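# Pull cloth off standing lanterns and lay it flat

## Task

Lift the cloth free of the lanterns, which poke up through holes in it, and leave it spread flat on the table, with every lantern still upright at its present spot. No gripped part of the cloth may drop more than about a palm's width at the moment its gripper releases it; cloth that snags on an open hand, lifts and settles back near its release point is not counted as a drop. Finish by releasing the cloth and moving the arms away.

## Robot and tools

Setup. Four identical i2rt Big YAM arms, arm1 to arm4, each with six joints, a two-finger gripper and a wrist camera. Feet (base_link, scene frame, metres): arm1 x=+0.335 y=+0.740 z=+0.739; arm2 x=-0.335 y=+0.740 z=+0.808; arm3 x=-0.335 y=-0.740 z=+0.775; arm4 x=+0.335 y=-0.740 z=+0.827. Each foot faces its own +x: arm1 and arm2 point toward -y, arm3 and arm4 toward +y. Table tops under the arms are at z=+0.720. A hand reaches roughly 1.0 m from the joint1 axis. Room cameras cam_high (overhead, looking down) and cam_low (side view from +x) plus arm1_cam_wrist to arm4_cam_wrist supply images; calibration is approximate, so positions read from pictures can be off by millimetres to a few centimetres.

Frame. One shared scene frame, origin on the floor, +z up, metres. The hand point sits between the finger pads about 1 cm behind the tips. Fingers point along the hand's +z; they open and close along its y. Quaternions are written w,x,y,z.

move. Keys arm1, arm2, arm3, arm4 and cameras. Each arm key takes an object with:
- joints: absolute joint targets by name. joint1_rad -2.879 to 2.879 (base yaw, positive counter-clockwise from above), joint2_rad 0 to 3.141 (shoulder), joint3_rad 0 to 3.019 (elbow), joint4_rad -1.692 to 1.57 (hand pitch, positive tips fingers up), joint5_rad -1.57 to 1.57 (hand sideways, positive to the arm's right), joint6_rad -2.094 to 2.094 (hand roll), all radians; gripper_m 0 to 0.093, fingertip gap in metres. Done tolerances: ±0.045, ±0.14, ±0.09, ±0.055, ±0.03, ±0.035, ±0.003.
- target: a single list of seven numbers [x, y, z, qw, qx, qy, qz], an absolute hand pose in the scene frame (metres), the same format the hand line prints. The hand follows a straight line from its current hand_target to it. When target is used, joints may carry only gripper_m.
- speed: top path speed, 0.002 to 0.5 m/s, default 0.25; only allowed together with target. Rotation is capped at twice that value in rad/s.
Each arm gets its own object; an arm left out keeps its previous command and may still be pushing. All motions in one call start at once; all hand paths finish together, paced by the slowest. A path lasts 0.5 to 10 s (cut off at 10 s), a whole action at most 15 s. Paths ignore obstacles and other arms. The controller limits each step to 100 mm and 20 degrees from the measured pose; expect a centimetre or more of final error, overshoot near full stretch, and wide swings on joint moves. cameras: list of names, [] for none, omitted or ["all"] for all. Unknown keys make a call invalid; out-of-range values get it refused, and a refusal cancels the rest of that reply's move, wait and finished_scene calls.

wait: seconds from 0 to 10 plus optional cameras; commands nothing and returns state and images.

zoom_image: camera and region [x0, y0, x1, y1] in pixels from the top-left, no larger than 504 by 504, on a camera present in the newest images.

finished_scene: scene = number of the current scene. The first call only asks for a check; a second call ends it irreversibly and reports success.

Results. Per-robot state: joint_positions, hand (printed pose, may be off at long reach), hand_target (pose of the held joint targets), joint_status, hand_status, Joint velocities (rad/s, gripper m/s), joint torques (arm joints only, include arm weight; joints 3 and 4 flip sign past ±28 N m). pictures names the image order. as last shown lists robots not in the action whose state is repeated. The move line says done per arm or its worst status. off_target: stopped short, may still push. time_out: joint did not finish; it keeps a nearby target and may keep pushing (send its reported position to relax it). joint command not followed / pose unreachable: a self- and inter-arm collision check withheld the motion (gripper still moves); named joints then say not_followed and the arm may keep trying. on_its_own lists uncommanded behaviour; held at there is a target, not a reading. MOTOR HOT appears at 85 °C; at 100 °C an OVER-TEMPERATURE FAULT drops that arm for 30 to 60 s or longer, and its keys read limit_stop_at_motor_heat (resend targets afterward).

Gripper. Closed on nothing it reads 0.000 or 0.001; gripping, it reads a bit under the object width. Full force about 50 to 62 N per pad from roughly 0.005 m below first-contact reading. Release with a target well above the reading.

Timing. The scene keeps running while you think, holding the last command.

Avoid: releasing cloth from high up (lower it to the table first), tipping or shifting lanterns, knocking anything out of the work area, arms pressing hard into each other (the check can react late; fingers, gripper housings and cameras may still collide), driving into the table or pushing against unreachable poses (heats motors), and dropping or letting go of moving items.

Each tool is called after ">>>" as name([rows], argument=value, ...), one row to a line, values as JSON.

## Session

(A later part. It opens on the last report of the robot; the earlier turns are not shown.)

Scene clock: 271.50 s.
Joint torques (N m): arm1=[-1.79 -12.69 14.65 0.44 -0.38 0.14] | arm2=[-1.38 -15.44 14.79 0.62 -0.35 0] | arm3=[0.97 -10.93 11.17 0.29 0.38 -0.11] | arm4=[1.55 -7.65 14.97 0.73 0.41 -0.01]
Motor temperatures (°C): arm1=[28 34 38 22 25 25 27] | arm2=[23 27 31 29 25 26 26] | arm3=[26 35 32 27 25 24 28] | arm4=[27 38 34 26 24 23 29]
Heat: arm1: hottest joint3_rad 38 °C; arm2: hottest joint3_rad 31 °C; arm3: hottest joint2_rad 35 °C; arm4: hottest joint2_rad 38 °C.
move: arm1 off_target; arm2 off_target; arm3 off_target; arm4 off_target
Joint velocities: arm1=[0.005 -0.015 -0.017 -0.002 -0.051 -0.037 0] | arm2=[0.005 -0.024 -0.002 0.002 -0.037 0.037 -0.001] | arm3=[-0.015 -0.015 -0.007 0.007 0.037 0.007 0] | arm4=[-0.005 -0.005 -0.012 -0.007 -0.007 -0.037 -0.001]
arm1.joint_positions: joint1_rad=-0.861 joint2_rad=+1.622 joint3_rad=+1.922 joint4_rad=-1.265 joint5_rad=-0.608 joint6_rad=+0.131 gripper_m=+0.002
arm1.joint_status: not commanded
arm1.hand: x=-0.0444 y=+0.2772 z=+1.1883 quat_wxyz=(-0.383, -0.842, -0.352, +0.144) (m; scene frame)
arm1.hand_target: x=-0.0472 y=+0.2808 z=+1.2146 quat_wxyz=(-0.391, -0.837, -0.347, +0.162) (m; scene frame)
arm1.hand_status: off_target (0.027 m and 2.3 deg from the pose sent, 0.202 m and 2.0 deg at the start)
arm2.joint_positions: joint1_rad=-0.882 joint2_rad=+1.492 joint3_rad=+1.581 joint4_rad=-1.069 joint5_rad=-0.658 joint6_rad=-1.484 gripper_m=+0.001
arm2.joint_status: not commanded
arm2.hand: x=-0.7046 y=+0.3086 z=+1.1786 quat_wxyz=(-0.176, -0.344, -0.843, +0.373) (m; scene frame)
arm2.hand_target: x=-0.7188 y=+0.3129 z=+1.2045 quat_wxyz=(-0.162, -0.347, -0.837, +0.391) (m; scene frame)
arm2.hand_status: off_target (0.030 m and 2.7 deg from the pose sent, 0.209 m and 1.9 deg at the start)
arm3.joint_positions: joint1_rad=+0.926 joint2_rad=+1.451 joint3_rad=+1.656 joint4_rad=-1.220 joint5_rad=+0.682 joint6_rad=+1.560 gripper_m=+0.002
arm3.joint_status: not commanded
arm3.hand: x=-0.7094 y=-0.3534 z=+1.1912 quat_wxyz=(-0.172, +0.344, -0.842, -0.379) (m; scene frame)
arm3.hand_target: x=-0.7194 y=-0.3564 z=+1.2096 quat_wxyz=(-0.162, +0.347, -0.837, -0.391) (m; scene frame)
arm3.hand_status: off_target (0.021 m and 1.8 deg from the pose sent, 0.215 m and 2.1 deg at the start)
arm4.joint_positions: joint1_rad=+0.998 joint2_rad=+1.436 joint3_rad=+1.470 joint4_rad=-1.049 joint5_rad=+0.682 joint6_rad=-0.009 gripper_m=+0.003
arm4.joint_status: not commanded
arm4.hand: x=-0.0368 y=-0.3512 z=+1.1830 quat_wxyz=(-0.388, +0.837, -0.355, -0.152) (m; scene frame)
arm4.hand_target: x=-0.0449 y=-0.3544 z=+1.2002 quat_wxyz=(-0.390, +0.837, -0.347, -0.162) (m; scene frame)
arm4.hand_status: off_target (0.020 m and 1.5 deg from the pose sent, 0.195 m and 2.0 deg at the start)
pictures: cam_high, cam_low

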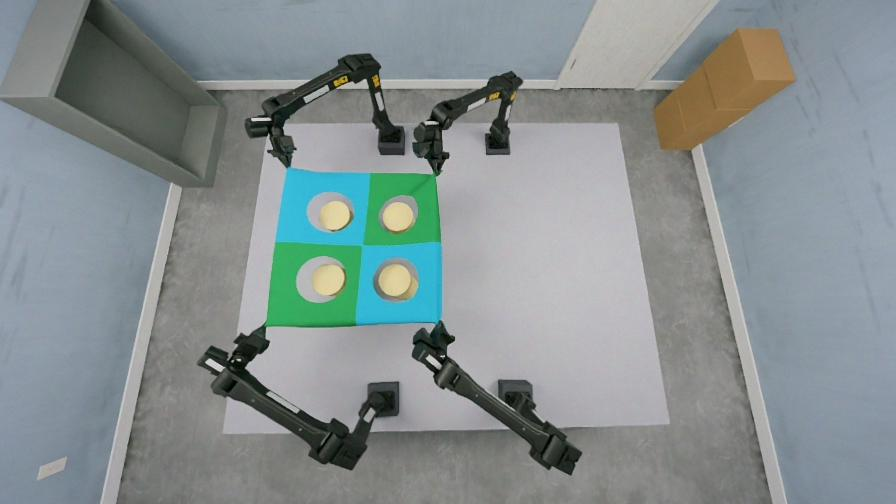

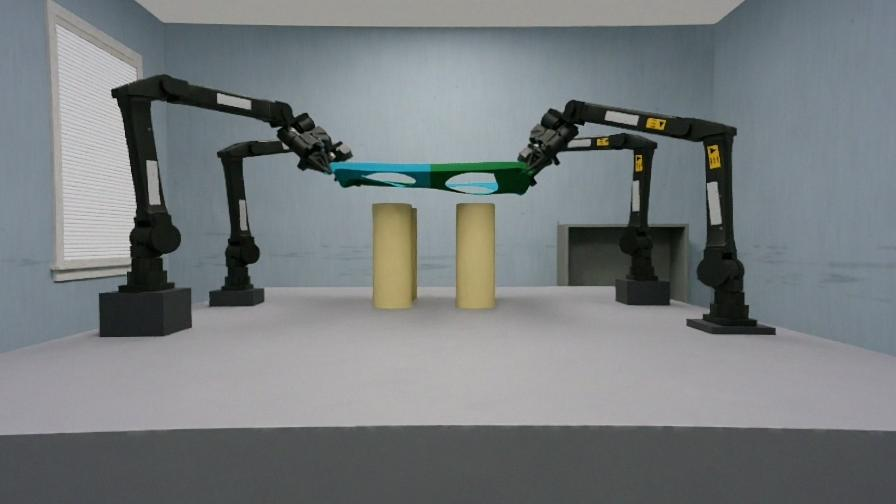

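>>> move(arm1={"target": [0.633, 0.281, 1.215, 0.39045, 0.83732, 0.34683, -0.16173], "speed": 0.2}, arm2={"target": [-0.038, 0.3135, 1.205, 0.16173, 0.34683, 0.83732, -0.39045], "speed": 0.2}, arm3={"target": [-0.037, -0.358, 1.21, 0.16173, -0.34683, 0.83732, 0.39045], "speed": 0.2}, arm4={"target": [0.633, -0.353, 1.20, 0.39045, -0.83732, 0.34683, 0.16173], "speed": 0.2})

Scene clock: 280.23 s.
Joint torques (N m): arm1=[-0.03 -10.05 15.79 0.65 0.5 0.11] | arm2=[1.38 -14.33 15.72 0.5 0.39 0.04] | arm3=[-0.32 -10.17 12.1 0.28 -0.15 -0.18] | arm4=[-0.85 -5.42 16.2 0.95 -0.44 -0.07]
Motor temperatures (°C): arm1=[28 33 38 22 25 25 27] | arm2=[23 27 32 29 25 26 26] | arm3=[26 36 33 27 25 24 28] | arm4=[27 38 35 26 24 23 29]
Heat: arm1: hottest joint3_rad 38 °C; arm2: hottest joint3_rad 32 °C; arm3: hottest joint2_rad 36 °C; arm4: hottest joint2_rad 38 °C.
move: arm1 off_target; arm2 off_target; arm3 off_target; arm4 off_target
Joint velocities: arm1=[-0.005 -0.005 0.012 -0.022 0.081 0.051 0] | arm2=[0.005 -0.005 0.007 -0.002 -0.037 -0.022 0.001] | arm3=[-0.015 -0.005 -0.002 -0.007 -0.125 -0.037 0] | arm4=[-0.005 -0.005 0.017 -0.027 0.007 -0.081 0]
arm1.joint_positions: joint1_rad=+0.712 joint2_rad=+1.450 joint3_rad=+1.712 joint4_rad=-1.200 joint5_rad=+0.518 joint6_rad=+1.319 gripper_m=+0.002
arm1.joint_status: not commanded
arm1.hand: x=+0.6350 y=+0.2821 z=+1.1772 quat_wxyz=(-0.354, -0.846, -0.361, +0.170) (m; scene frame)
arm1.hand_target: x=+0.6402 y=+0.2862 z=+1.2125 quat_wxyz=(-0.384, -0.841, -0.348, +0.155) (m; scene frame)
arm1.hand_status: off_target (0.038 m and 4.7 deg from the pose sent, 0.678 m and 2.3 deg at the start)
arm2.joint_positions: joint1_rad=+0.795 joint2_rad=+1.346 joint3_rad=+1.398 joint4_rad=-0.979 joint5_rad=+0.577 joint6_rad=-0.227 gripper_m=+0.001
arm2.joint_status: not commanded
arm2.hand: x=-0.0387 y=+0.3061 z=+1.1666 quat_wxyz=(-0.133, -0.339, -0.849, +0.382) (m; scene frame)
arm2.hand_target: x=-0.0345 y=+0.3058 z=+1.2052 quat_wxyz=(-0.161, -0.346, -0.837, +0.392) (m; scene frame)
arm2.hand_status: off_target (0.039 m and 3.8 deg from the pose sent, 0.667 m and 2.7 deg at the start)
arm3.joint_positions: joint1_rad=-0.895 joint2_rad=+1.302 joint3_rad=+1.457 joint4_rad=-1.119 joint5_rad=-0.629 joint6_rad=+0.162 gripper_m=+0.002
arm3.joint_status: not commanded
arm3.hand: x=-0.0372 y=-0.3493 z=+1.1783 quat_wxyz=(-0.137, +0.337, -0.846, -0.390) (m; scene frame)
arm3.hand_target: x=-0.0350 y=-0.3513 z=+1.2115 quat_wxyz=(-0.163, +0.345, -0.835, -0.397) (m; scene frame)
arm3.hand_status: off_target (0.033 m and 3.2 deg from the pose sent, 0.673 m and 1.8 deg at the start)
arm4.joint_positions: joint1_rad=-0.802 joint2_rad=+1.253 joint3_rad=+1.276 joint4_rad=-0.980 joint5_rad=-0.602 joint6_rad=-1.414 gripper_m=+0.003
arm4.joint_status: not commanded
arm4.hand: x=+0.6232 y=-0.3529 z=+1.1728 quat_wxyz=(-0.369, +0.842, -0.355, -0.173) (m; scene frame)
arm4.hand_target: x=+0.6337 y=-0.3534 z=+1.1992 quat_wxyz=(-0.389, +0.839, -0.346, -0.158) (m; scene frame)
arm4.hand_status: off_target (0.029 m and 3.0 deg from the pose sent, 0.670 m and 1.5 deg at the start)
pictures: arm1_cam_wrist, arm2_cam_wrist, arm3_cam_wrist, arm4_cam_wrist, cam_high, cam_low
camera_calibration:
arm1_cam_wrist: T_world_to_cam=[[-0.732637, 0.480301, -0.482239, 0.89917], [0.578661, 0.812574, -0.069818, -0.506283], [0.358321, -0.330204, -0.873253, 1.0239], [0, 0, 0, 1]] pos_world=[0.584847, 0.317616, 1.29239]
arm2_cam_wrist: T_world_to_cam=[[-0.682148, -0.480201, 0.551436, -0.519474], [-0.573251, 0.819368, 0.00438583, -0.273939], [-0.453935, -0.31312, -0.834206, 1.17333], [0, 0, 0, 1]] pos_world=[0.0212202, 0.342398, 1.26646]
arm3_cam_wrist: T_world_to_cam=[[0.679155, -0.463743, -0.568939, 0.534354], [-0.576629, -0.816693, -0.0226472, -0.273516], [-0.454146, 0.343447, -0.822068, 1.1967], [0, 0, 0, 1]] pos_world=[0.0228512, -0.38658, 1.28159]
arm4_cam_wrist: T_world_to_cam=[[0.7204, 0.478484, 0.502072, -0.869855], [0.575773, -0.816181, -0.0483136, -0.586492], [0.386664, 0.323884, -0.863475, 1.00665], [0, 0, 0, 1]] pos_world=[0.575094, -0.388511, 1.27761]

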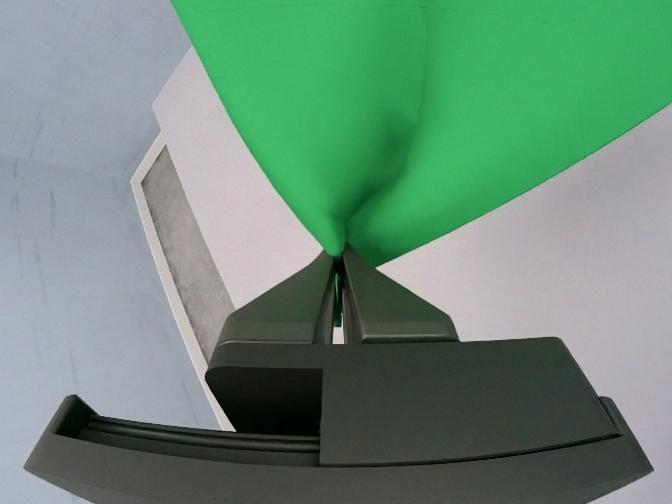

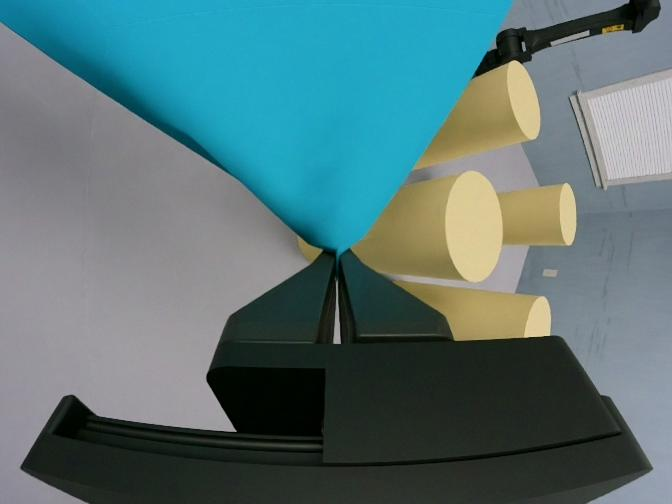

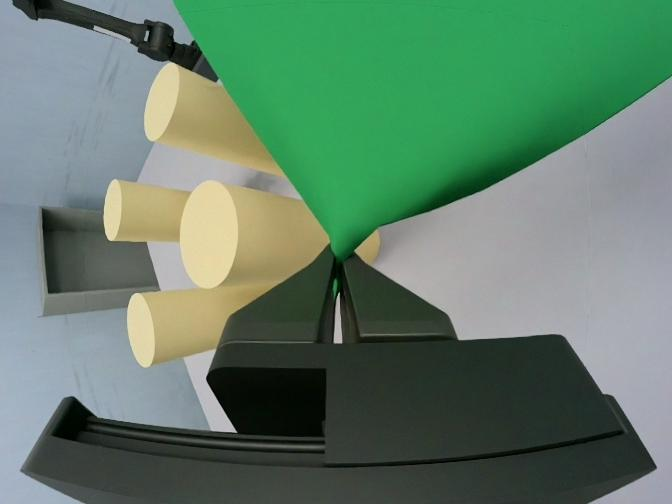

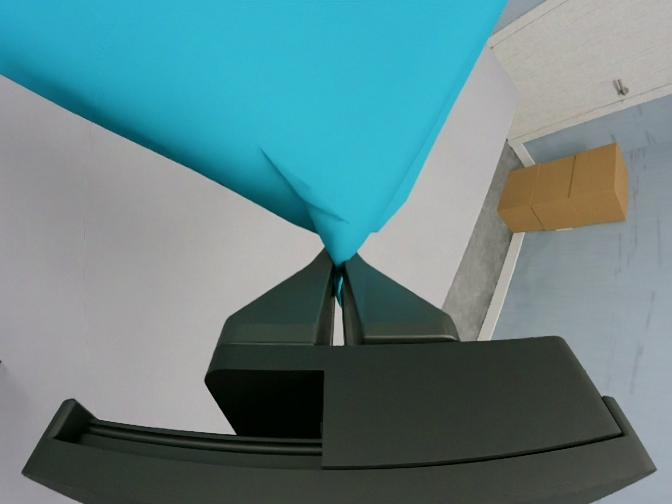

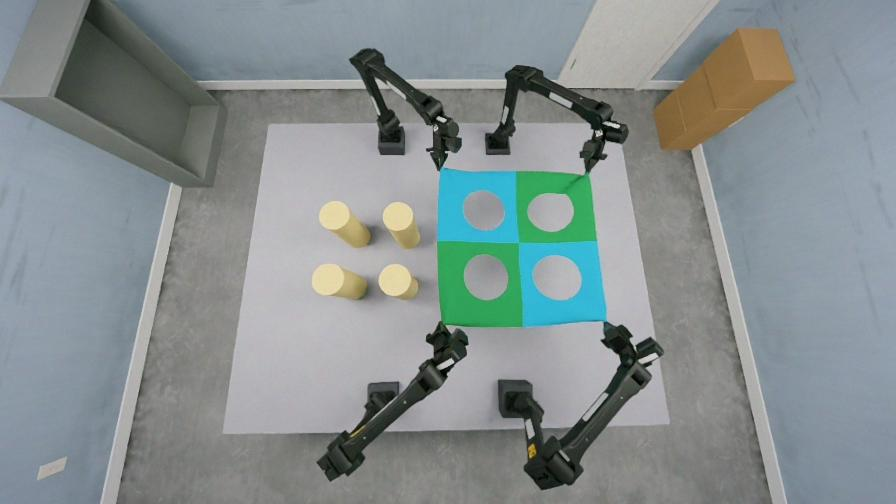

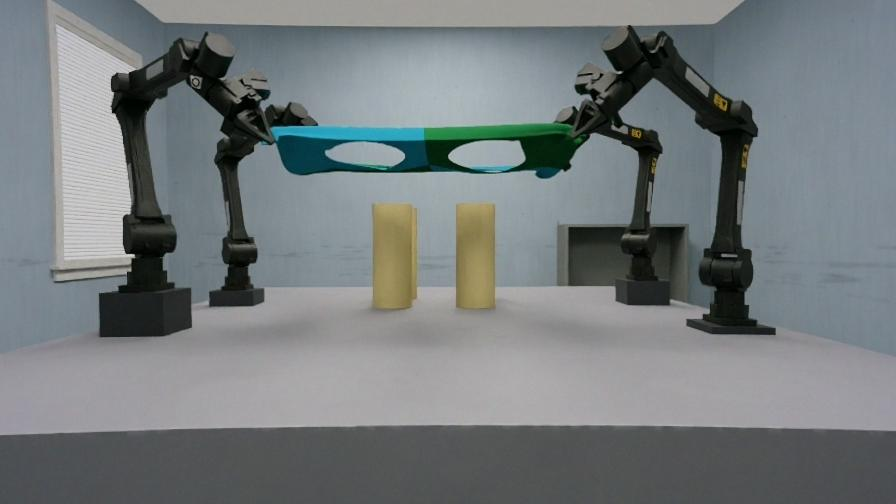

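>>> move(cameras=["cam_high", "cam_low"])

Scene clock: 292.10 s.
Joint torques (N m): arm1=[-0.38 -10.05 15.76 0.64 0.49 0.12] | arm2=[1.26 -14.15 15.73 0.51 0.39 0.05] | arm3=[-0.26 -10.05 12.1 0.29 -0.14 -0.18] | arm4=[-0.79 -5.42 16.2 0.95 -0.44 -0.05]
Motor temperatures (°C): arm1=[28 31 43 22 25 25 27] | arm2=[23 26 35 29 25 26 26] | arm3=[26 35 33 27 25 24 29] | arm4=[27 37 36 25 24 23 29]
Heat: arm1: hottest joint3_rad 43 °C; arm2: hottest joint3_rad 35 °C; arm3: hottest joint2_rad 35 °C; arm4: hottest joint2_rad 37 °C.
Joint velocities: arm1=[-0.015 -0.005 0.007 -0.002 0.022 -0.066 -0.001] | arm2=[0.005 -0.005 -0.022 0.002 -0.007 -0.022 0] | arm3=[0.015 0.005 -0.017 0.002 -0.037 -0.007 0] | arm4=[-0.015 0.005 0.012 0.002 0.022 -0.007 0.001]
arm1.joint_positions: joint1_rad=+0.712 joint2_rad=+1.450 joint3_rad=+1.712 joint4_rad=-1.200 joint5_rad=+0.518 joint6_rad=+1.321 gripper_m=+0.002
arm1.joint_status: not commanded
arm1.hand: x=+0.6350 y=+0.2821 z=+1.1772 quat_wxyz=(-0.354, -0.846, -0.361, +0.170) (m; scene frame)
arm1.hand_target: x=+0.6402 y=+0.2862 z=+1.2125 quat_wxyz=(-0.384, -0.841, -0.348, +0.155) (m; scene frame)
arm1.hand_status: off_target (0.038 m and 4.7 deg from the pose sent, 0.678 m and 2.3 deg at the start)
arm2.joint_positions: joint1_rad=+0.795 joint2_rad=+1.346 joint3_rad=+1.398 joint4_rad=-0.979 joint5_rad=+0.577 joint6_rad=-0.226 gripper_m=+0.001
arm2.joint_status: not commanded
arm2.hand: x=-0.0387 y=+0.3061 z=+1.1666 quat_wxyz=(-0.134, -0.339, -0.849, +0.382) (m; scene frame)
arm2.hand_target: x=-0.0345 y=+0.3058 z=+1.2052 quat_wxyz=(-0.161, -0.346, -0.837, +0.392) (m; scene frame)
arm2.hand_status: off_target (0.039 m and 3.8 deg from the pose sent, 0.667 m and 2.7 deg at the start)
arm3.joint_positions: joint1_rad=-0.895 joint2_rad=+1.302 joint3_rad=+1.457 joint4_rad=-1.120 joint5_rad=-0.629 joint6_rad=+0.161 gripper_m=+0.002
arm3.joint_status: not commanded
arm3.hand: x=-0.0373 y=-0.3493 z=+1.1782 quat_wxyz=(-0.137, +0.338, -0.846, -0.390) (m; scene frame)
arm3.hand_target: x=-0.0350 y=-0.3513 z=+1.2115 quat_wxyz=(-0.163, +0.345, -0.835, -0.397) (m; scene frame)
arm3.hand_status: off_target (0.033 m and 3.2 deg from the pose sent, 0.673 m and 1.8 deg at the start)
arm4.joint_positions: joint1_rad=-0.802 joint2_rad=+1.253 joint3_rad=+1.276 joint4_rad=-0.980 joint5_rad=-0.602 joint6_rad=-1.415 gripper_m=+0.003
arm4.joint_status: not commanded
arm4.hand: x=+0.6232 y=-0.3529 z=+1.1728 quat_wxyz=(-0.369, +0.842, -0.355, -0.173) (m; scene frame)
arm4.hand_target: x=+0.6337 y=-0.3534 z=+1.1992 quat_wxyz=(-0.389, +0.839, -0.346, -0.158) (m; scene frame)
arm4.hand_status: off_target (0.029 m and 3.0 deg from the pose sent, 0.670 m and 1.5 deg at the start)
pictures: cam_high, cam_low

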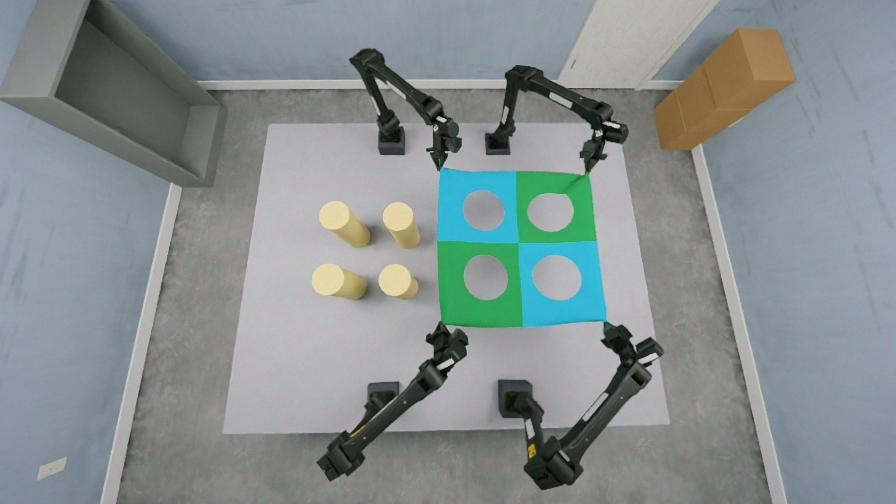

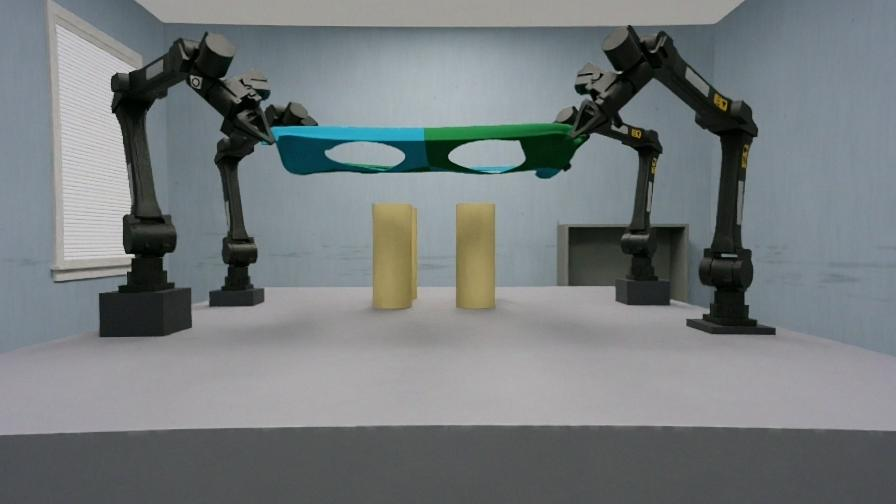

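>>> move(arm1={"target": [0.633, 0.281, 0.80, 0, 0.92388, 0.38268, 0], "speed": 0.25}, arm2={"target": [-0.038, 0.3135, 0.80, 0, 0.38268, 0.92388, 0], "speed": 0.25}, arm3={"target": [-0.037, -0.358, 0.80, 0, -0.38268, 0.92388, 0], "speed": 0.25}, arm4={"target": [0.633, -0.353, 0.80, 0, -0.92388, 0.38268, 0], "speed": 0.25}, cameras=["cam_high", "cam_low"])

Scene clock: 300.53 s.
Joint torques (N m): arm1=[-0.67 -15.09 8.83 0.03 -0.21 -0.06] | arm2=[0.85 -20.42 8.31 0.18 -0.35 -0.22] | arm3=[-0.15 -15.09 5.87 0.01 0.42 0.16] | arm4=[0.56 -10.46 10.15 0.23 0.23 0.16]
Motor temperatures (°C): arm1=[28 31 44 22 25 25 27] | arm2=[23 26 36 29 25 26 26] | arm3=[26 35 34 27 25 24 29] | arm4=[27 36 36 25 23 23 29]
Heat: arm1: hottest joint3_rad 44 °C; arm2: hottest joint3_rad 36 °C; arm3: hottest joint2_rad 35 °C; arm4: hottest joint2_rad 36 °C.
move: arm1 off_target; arm2 off_target; arm3 done; arm4 off_target
Joint velocities: arm1=[-0.015 0.005 -0.002 -0.012 -0.022 -0.007 0] | arm2=[-0.015 -0.005 -0.007 -0.002 0.066 0.022 0] | arm3=[0.015 -0.015 -0.002 -0.022 -0.066 -0.11 0] | arm4=[-0.015 -0.015 -0.017 -0.012 -0.066 -0.037 0.001]
arm1.joint_positions: joint1_rad=+0.546 joint2_rad=+1.895 joint3_rad=+1.420 joint4_rad=-1.113 joint5_rad=-0.013 joint6_rad=+1.369 gripper_m=+0.002
arm1.joint_status: not commanded
arm1.hand: x=+0.6253 y=+0.2828 z=+0.7910 quat_wxyz=(+0.005, -0.928, -0.372, +0.000) (m; scene frame)
arm1.hand_target: x=+0.6309 y=+0.2829 z=+0.7993 quat_wxyz=(-0.003, -0.925, -0.380, -0.007) (m; scene frame)
arm1.hand_status: off_target (0.012 m and 1.4 deg from the pose sent, 0.377 m and 46.3 deg at the start)
arm2.joint_positions: joint1_rad=+0.622 joint2_rad=+1.914 joint3_rad=+1.252 joint4_rad=-0.929 joint5_rad=+0.013 joint6_rad=-0.162 gripper_m=+0.001
arm2.joint_status: not commanded
arm2.hand: x=-0.0457 y=+0.3205 z=+0.7904 quat_wxyz=(+0.012, -0.389, -0.921, -0.002) (m; scene frame)
arm2.hand_target: x=-0.0406 y=+0.3164 z=+0.7993 quat_wxyz=(+0.002, -0.383, -0.924, +0.000) (m; scene frame)
arm2.hand_status: off_target (0.014 m and 1.6 deg from the pose sent, 0.367 m and 47.7 deg at the start)
arm3.joint_positions: joint1_rad=-0.694 joint2_rad=+1.797 joint3_rad=+1.179 joint4_rad=-0.966 joint5_rad=-0.008 joint6_rad=+0.119 gripper_m=+0.002
arm3.joint_status: not commanded
arm3.hand: x=-0.0424 y=-0.3586 z=+0.7976 quat_wxyz=(+0.003, +0.387, -0.922, -0.003) (m; scene frame)
arm3.hand_target: x=-0.0404 y=-0.3614 z=+0.8000 quat_wxyz=(+0.000, +0.379, -0.925, +0.000) (m; scene frame)
arm3.hand_status: done (0.006 m and 0.7 deg from the pose sent, 0.378 m and 48.8 deg at the start)
arm4.joint_positions: joint1_rad=-0.618 joint2_rad=+1.893 joint3_rad=+1.135 joint4_rad=-0.845 joint5_rad=+0.002 joint6_rad=-1.449 gripper_m=+0.003
arm4.joint_status: not commanded
arm4.hand: x=+0.6241 y=-0.3621 z=+0.7889 quat_wxyz=(+0.013, +0.926, -0.377, -0.006) (m; scene frame)
arm4.hand_target: x=+0.6343 y=-0.3510 z=+0.7987 quat_wxyz=(-0.002, +0.924, -0.383, +0.003) (m; scene frame)
arm4.hand_status: off_target (0.017 m and 1.8 deg from the pose sent, 0.373 m and 48.1 deg at the start)
pictures: cam_high, cam_low

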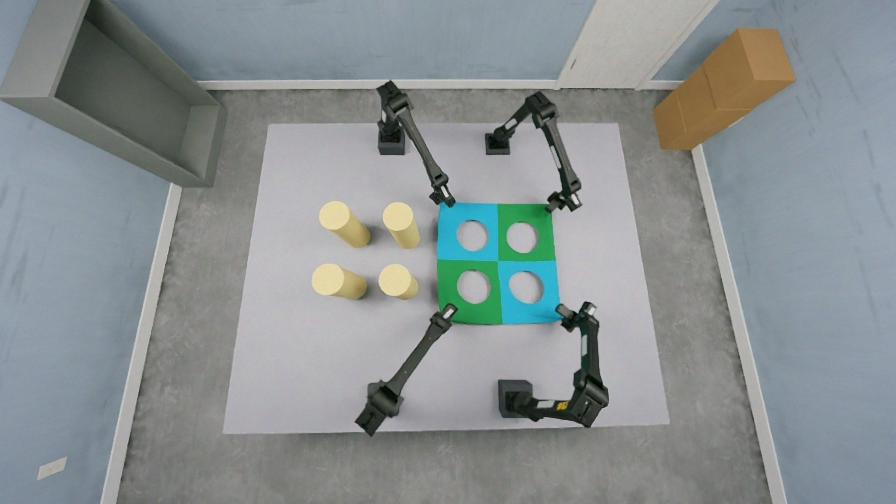

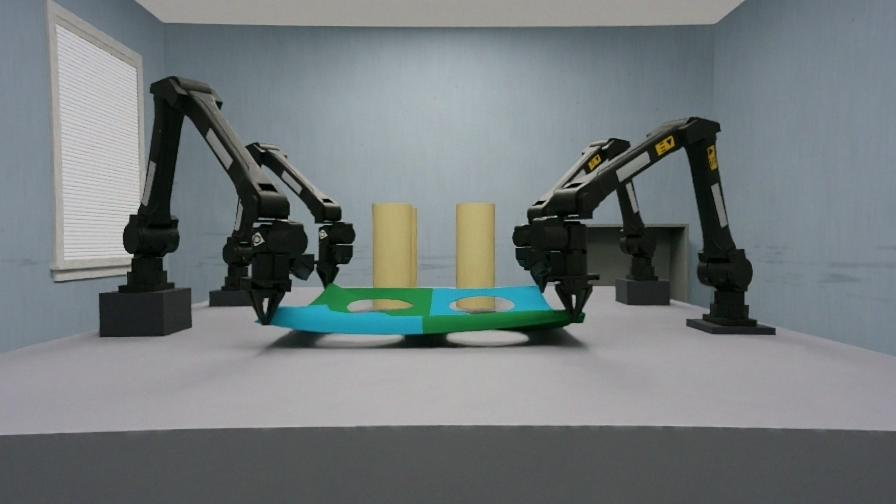

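>>> move(arm1={"target": [0.637, 0.284, 0.724, 0, 0.92388, 0.38268, 0], "speed": 0.09}, arm2={"target": [-0.040, 0.3155, 0.722, 0, 0.38268, 0.92388, 0], "speed": 0.09}, arm3={"target": [-0.040, -0.360, 0.722, 0, -0.38268, 0.92388, 0], "speed": 0.09}, arm4={"target": [0.641, -0.355, 0.720, 0, -0.92388, 0.38268, 0], "speed": 0.09}, cameras=["cam_high", "cam_low", "arm1_cam_wrist", "arm3_cam_wrist"])

Scene clock: 306.07 s.
Joint torques (N m): arm1=[0.03 -13.68 7.31 0.39 0.25 0.01] | arm2=[0.62 -19.6 5.59 0.61 -0.32 -0.19] | arm3=[-0.09 -14.21 4.88 0.25 0.32 0.08] | arm4=[-1.03 -8.23 7.53 1.03 0.02 0]
Motor temperatures (°C): arm1=[28 31 43 22 25 25 27] | arm2=[23 26 35 28 25 26 26] | arm3=[26 36 33 27 25 24 29] | arm4=[27 37 37 25 23 23 29]
Heat: arm1: hottest joint3_rad 43 °C; arm2: hottest joint3_rad 35 °C; arm3: hottest joint2_rad 36 °C; arm4: hottest joint2_rad 37 °C.
move: arm1 off_target; arm2 done; arm3 done; arm4 off_target
Joint velocities: arm1=[-0.015 0.005 0.007 -0.007 0.007 -0.007 -0.003] | arm2=[0.005 -0.005 -0.002 0.002 -0.037 0.066 -0.001] | arm3=[-0.034 -0.015 -0.017 -0.012 -0.066 0.007 0] | arm4=[-0.005 -0.015 0.012 -0.007 0.051 -0.007 -0.001]
arm1.joint_positions: joint1_rad=+0.558 joint2_rad=+1.974 joint3_rad=+1.374 joint4_rad=-0.964 joint5_rad=-0.011 joint6_rad=+1.369 gripper_m=+0.002
arm1.joint_status: not commanded
arm1.hand: x=+0.6341 y=+0.2787 z=+0.7347 quat_wxyz=(-0.008, -0.926, -0.378, -0.001) (m; scene frame)
arm1.hand_target: x=+0.6366 y=+0.2848 z=+0.7240 quat_wxyz=(+0.000, -0.924, -0.383, +0.000) (m; scene frame)
arm1.hand_status: off_target (0.012 m and 1.1 deg from the pose sent, 0.068 m and 1.4 deg at the start)
arm2.joint_positions: joint1_rad=+0.622 joint2_rad=+2.029 joint3_rad=+1.240 joint4_rad=-0.763 joint5_rad=+0.010 joint6_rad=-0.165 gripper_m=+0.001
arm2.joint_status: not commanded
arm2.hand: x=-0.0369 y=+0.3093 z=+0.7298 quat_wxyz=(-0.005, -0.388, -0.922, +0.007) (m; scene frame)
arm2.hand_target: x=-0.0406 y=+0.3161 z=+0.7222 quat_wxyz=(+0.000, -0.383, -0.924, +0.000) (m; scene frame)
arm2.hand_status: done (0.010 m and 1.2 deg from the pose sent, 0.069 m and 1.6 deg at the start)
arm3.joint_positions: joint1_rad=-0.694 joint2_rad=+1.912 joint3_rad=+1.130 joint4_rad=-0.786 joint5_rad=-0.006 joint6_rad=+0.119 gripper_m=+0.002
arm3.joint_status: not commanded
arm3.hand: x=-0.0394 y=-0.3554 z=+0.7302 quat_wxyz=(-0.005, +0.387, -0.922, -0.006) (m; scene frame)
arm3.hand_target: x=-0.0408 y=-0.3610 z=+0.7226 quat_wxyz=(+0.000, +0.383, -0.924, +0.000) (m; scene frame)
arm3.hand_status: done (0.009 m and 1.1 deg from the pose sent, 0.076 m and 0.7 deg at the start)
arm4.joint_positions: joint1_rad=-0.618 joint2_rad=+2.008 joint3_rad=+1.135 joint4_rad=-0.691 joint5_rad=+0.002 joint6_rad=-1.449 gripper_m=+0.003
arm4.joint_status: not commanded
arm4.hand: x=+0.6334 y=-0.3495 z=+0.7355 quat_wxyz=(-0.006, +0.926, -0.377, -0.001) (m; scene frame)
arm4.hand_target: x=+0.6407 y=-0.3551 z=+0.7202 quat_wxyz=(+0.000, +0.924, -0.383, +0.000) (m; scene frame)
arm4.hand_status: off_target (0.018 m and 1.0 deg from the pose sent, 0.071 m and 1.8 deg at the start)
pictures: arm1_cam_wrist, arm3_cam_wrist, cam_high, cam_low
camera_calibration:
arm1_cam_wrist: T_world_to_cam=[[-0.700159, 0.713536, -0.0253844, 0.265419], [0.584089, 0.592862, 0.554396, -0.934716], [0.410631, 0.373339, -0.831866, 0.377032], [0, 0, 0, 1]] pos_world=[0.576972, 0.224011, 0.83858]
arm3_cam_wrist: T_world_to_cam=[[0.715885, -0.698139, -0.0105511, -0.211525], [-0.569702, -0.592786, 0.569249, -0.64226], [-0.403669, -0.401506, -0.822098, 0.566687], [0, 0, 0, 1]] pos_world=[0.0142851, -0.300869, 0.829246]

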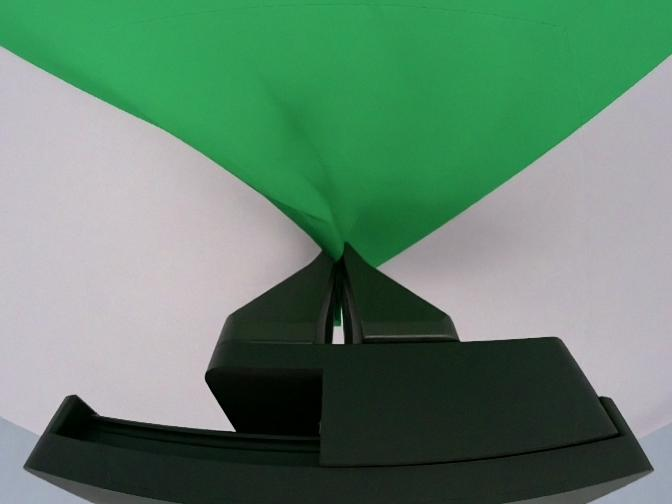

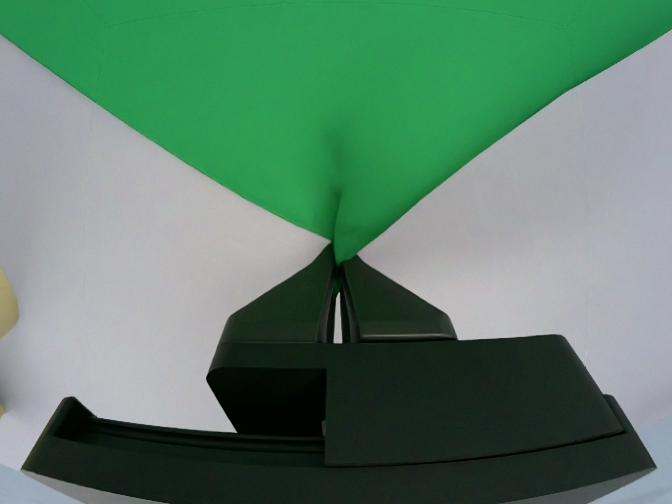

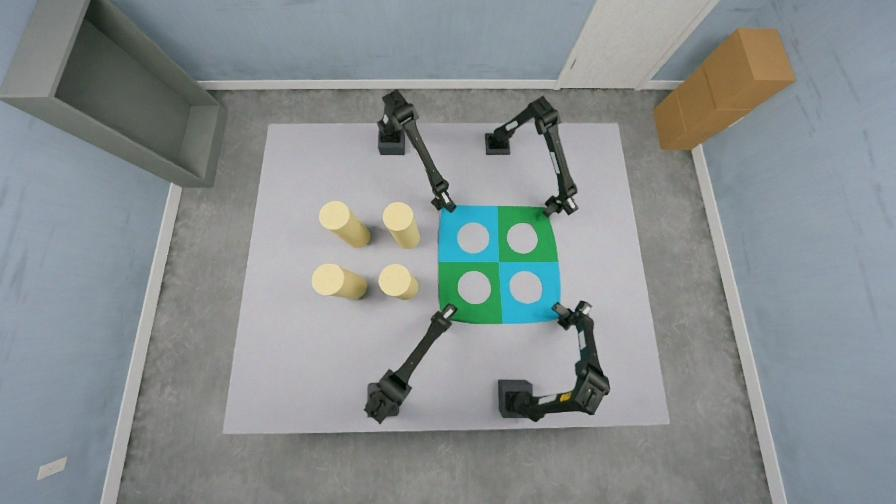

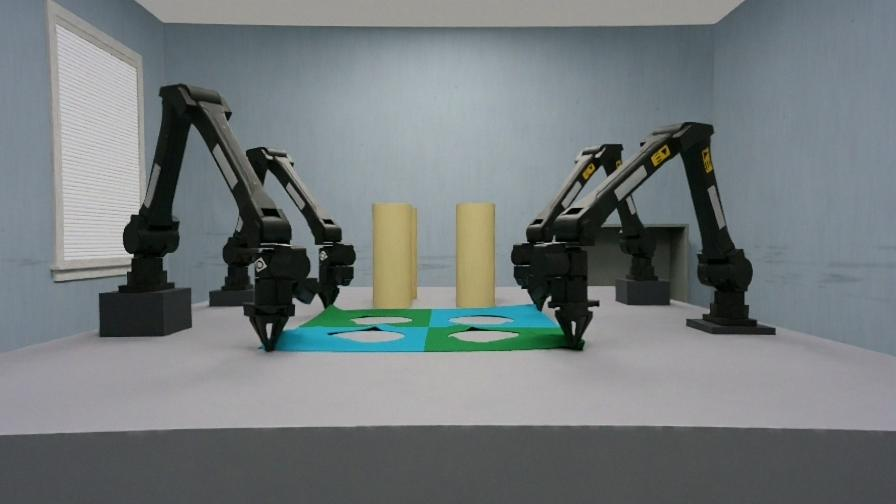

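>>> move(arm1={"joints": {"gripper_m": 0.05}}, arm2={"joints": {"gripper_m": 0.05}}, arm3={"joints": {"gripper_m": 0.05}}, arm4={"joints": {"gripper_m": 0.05}})

Scene clock: 309.17 s.
Joint torques (N m): arm1=[-1.2 -13.74 7.61 0.27 0.19 0.03] | arm2=[0.73 -19.6 5.85 0.58 -0.17 -0.17] | arm3=[-0.09 -14.15 5.18 0.24 0.2 0.09] | arm4=[-0.97 -8.29 7.54 1.03 -0.01 -0.01]
Motor temperatures (°C): arm1=[28 31 42 22 25 24 27] | arm2=[23 26 35 28 25 26 26] | arm3=[25 36 33 27 25 24 29] | arm4=[27 37 37 25 23 23 29]
Heat: arm1: hottest joint3_rad 42 °C; arm2: hottest joint3_rad 35 °C; arm3: hottest joint2_rad 36 °C; arm4: hottest joint2_rad 37 °C.
move: arm1 done; arm2 done; arm3 done; arm4 done
Joint velocities: arm1=[-0.005 -0.005 -0.002 -0.002 -0.066 0.007 0] | arm2=[-0.015 -0.005 0.017 0.002 -0.051 -0.022 -0.001] | arm3=[-0.005 0.005 0.002 -0.007 -0.022 -0.066 0.001] | arm4=[-0.005 -0.005 -0.007 0.007 -0.022 -0.095 0]
arm1.joint_positions: joint1_rad=+0.561 joint2_rad=+1.975 joint3_rad=+1.371 joint4_rad=-0.964 joint5_rad=-0.011 joint6_rad=+1.369 gripper_m=+0.050
arm1.joint_status: all done
arm1.hand: x=+0.6350 y=+0.2808 z=+0.7333 quat_wxyz=(-0.006, -0.925, -0.379, -0.001) (m; scene frame)
arm1.hand_target: x=+0.6365 y=+0.2847 z=+0.7239 quat_wxyz=(+0.000, -0.924, -0.383, +0.000) (m; scene frame)
arm1.hand_status: not commanded
arm2.joint_positions: joint1_rad=+0.622 joint2_rad=+2.029 joint3_rad=+1.237 joint4_rad=-0.763 joint5_rad=+0.006 joint6_rad=-0.167 gripper_m=+0.050
arm2.joint_status: all done
arm2.hand: x=-0.0374 y=+0.3112 z=+0.7288 quat_wxyz=(-0.005, -0.387, -0.922, +0.005) (m; scene frame)
arm2.hand_target: x=-0.0405 y=+0.3161 z=+0.7222 quat_wxyz=(+0.000, -0.383, -0.924, +0.000) (m; scene frame)
arm2.hand_status: not commanded
arm3.joint_positions: joint1_rad=-0.694 joint2_rad=+1.912 joint3_rad=+1.126 joint4_rad=-0.786 joint5_rad=-0.003 joint6_rad=+0.119 gripper_m=+0.050
arm3.joint_status: all done
arm3.hand: x=-0.0404 y=-0.3576 z=+0.7289 quat_wxyz=(-0.004, +0.387, -0.922, -0.003) (m; scene frame)
arm3.hand_target: x=-0.0407 y=-0.3609 z=+0.7227 quat_wxyz=(+0.000, +0.383, -0.924, +0.000) (m; scene frame)
arm3.hand_status: not commanded
arm4.joint_positions: joint1_rad=-0.619 joint2_rad=+2.008 joint3_rad=+1.135 joint4_rad=-0.691 joint5_rad=+0.003 joint6_rad=-1.449 gripper_m=+0.050
arm4.joint_status: all done
arm4.hand: x=+0.6339 y=-0.3499 z=+0.7355 quat_wxyz=(-0.006, +0.926, -0.378, +0.000) (m; scene frame)
arm4.hand_target: x=+0.6408 y=-0.3552 z=+0.7202 quat_wxyz=(+0.000, +0.924, -0.383, +0.000) (m; scene frame)
arm4.hand_status: not commanded
pictures: arm1_cam_wrist, arm2_cam_wrist, arm3_cam_wrist, arm4_cam_wrist, cam_high, cam_low
camera_calibration:
arm1_cam_wrist: T_world_to_cam=[[-0.702622, 0.711224, -0.0219784, 0.264287], [0.583136, 0.593234, 0.555, -0.935643], [0.407768, 0.377139, -0.83156, 0.375295], [0, 0, 0, 1]] pos_world=[0.578268, 0.22555, 0.837171]
arm2_cam_wrist: T_world_to_cam=[[-0.717717, -0.696334, -0.000376472, 0.193355], [-0.567397, 0.584507, 0.58001, -0.621673], [-0.403661, 0.416497, -0.814609, 0.570825], [0, 0, 0, 1]] pos_world=[0.0164585, 0.260265, 0.825648]
arm3_cam_wrist: T_world_to_cam=[[0.715851, -0.698222, -0.00660945, -0.215303], [-0.569688, -0.589493, 0.572673, -0.644721], [-0.403749, -0.406183, -0.819757, 0.560983], [0, 0, 0, 1]] pos_world=[0.0133317, -0.302525, 0.827661]
arm4_cam_wrist: T_world_to_cam=[[0.694951, 0.718959, 0.0118888, -0.198627], [0.577358, -0.567782, 0.586755, -0.992613], [0.428603, -0.400902, -0.809677, 0.304175], [0, 0, 0, 1]] pos_world=[0.580759, -0.298838, 0.831066]

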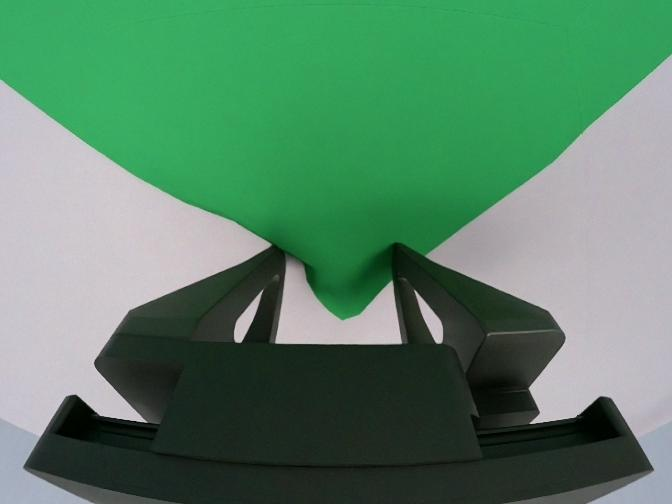

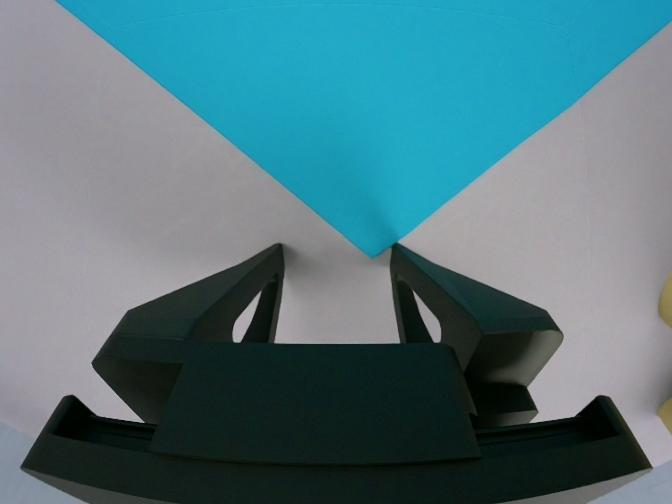

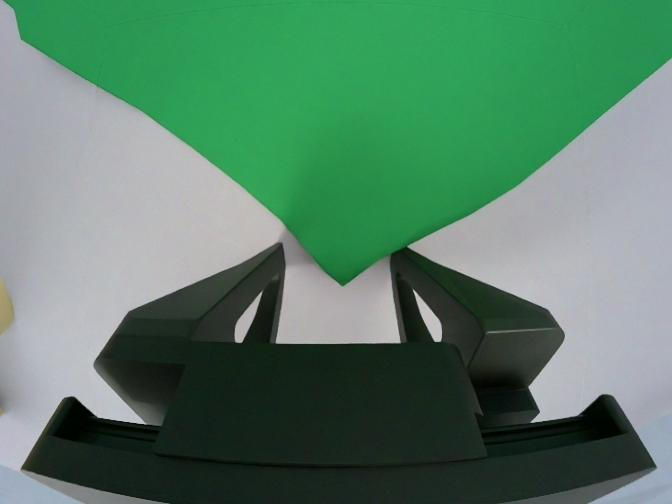

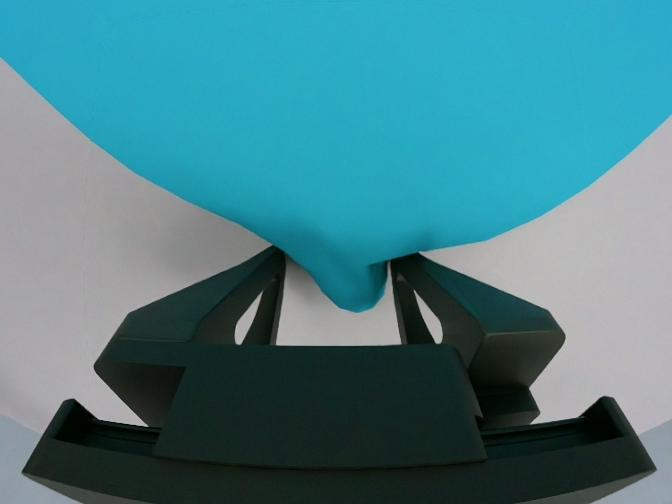

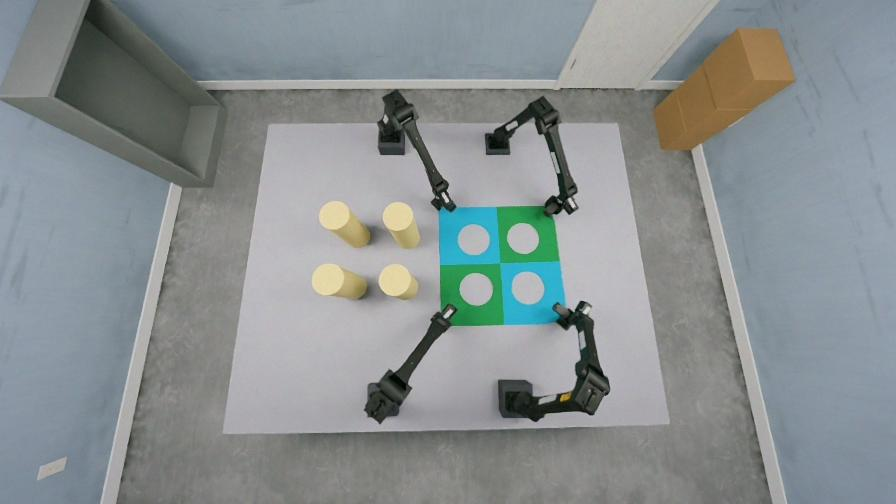

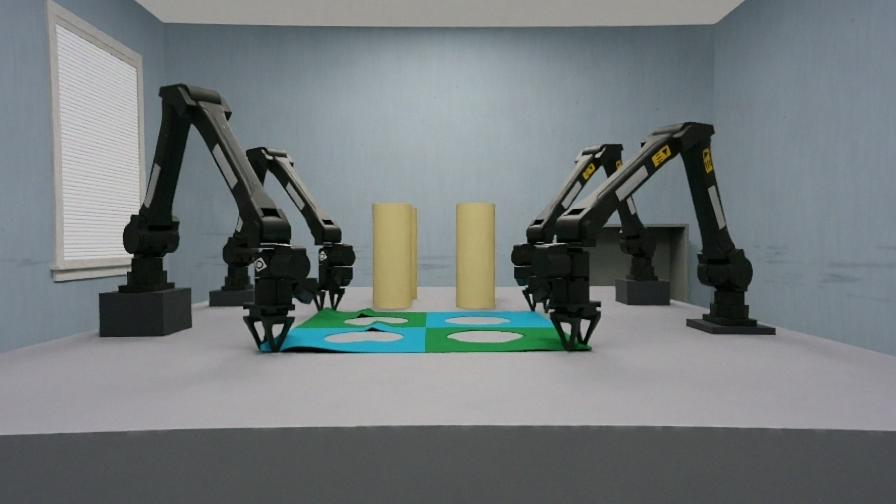

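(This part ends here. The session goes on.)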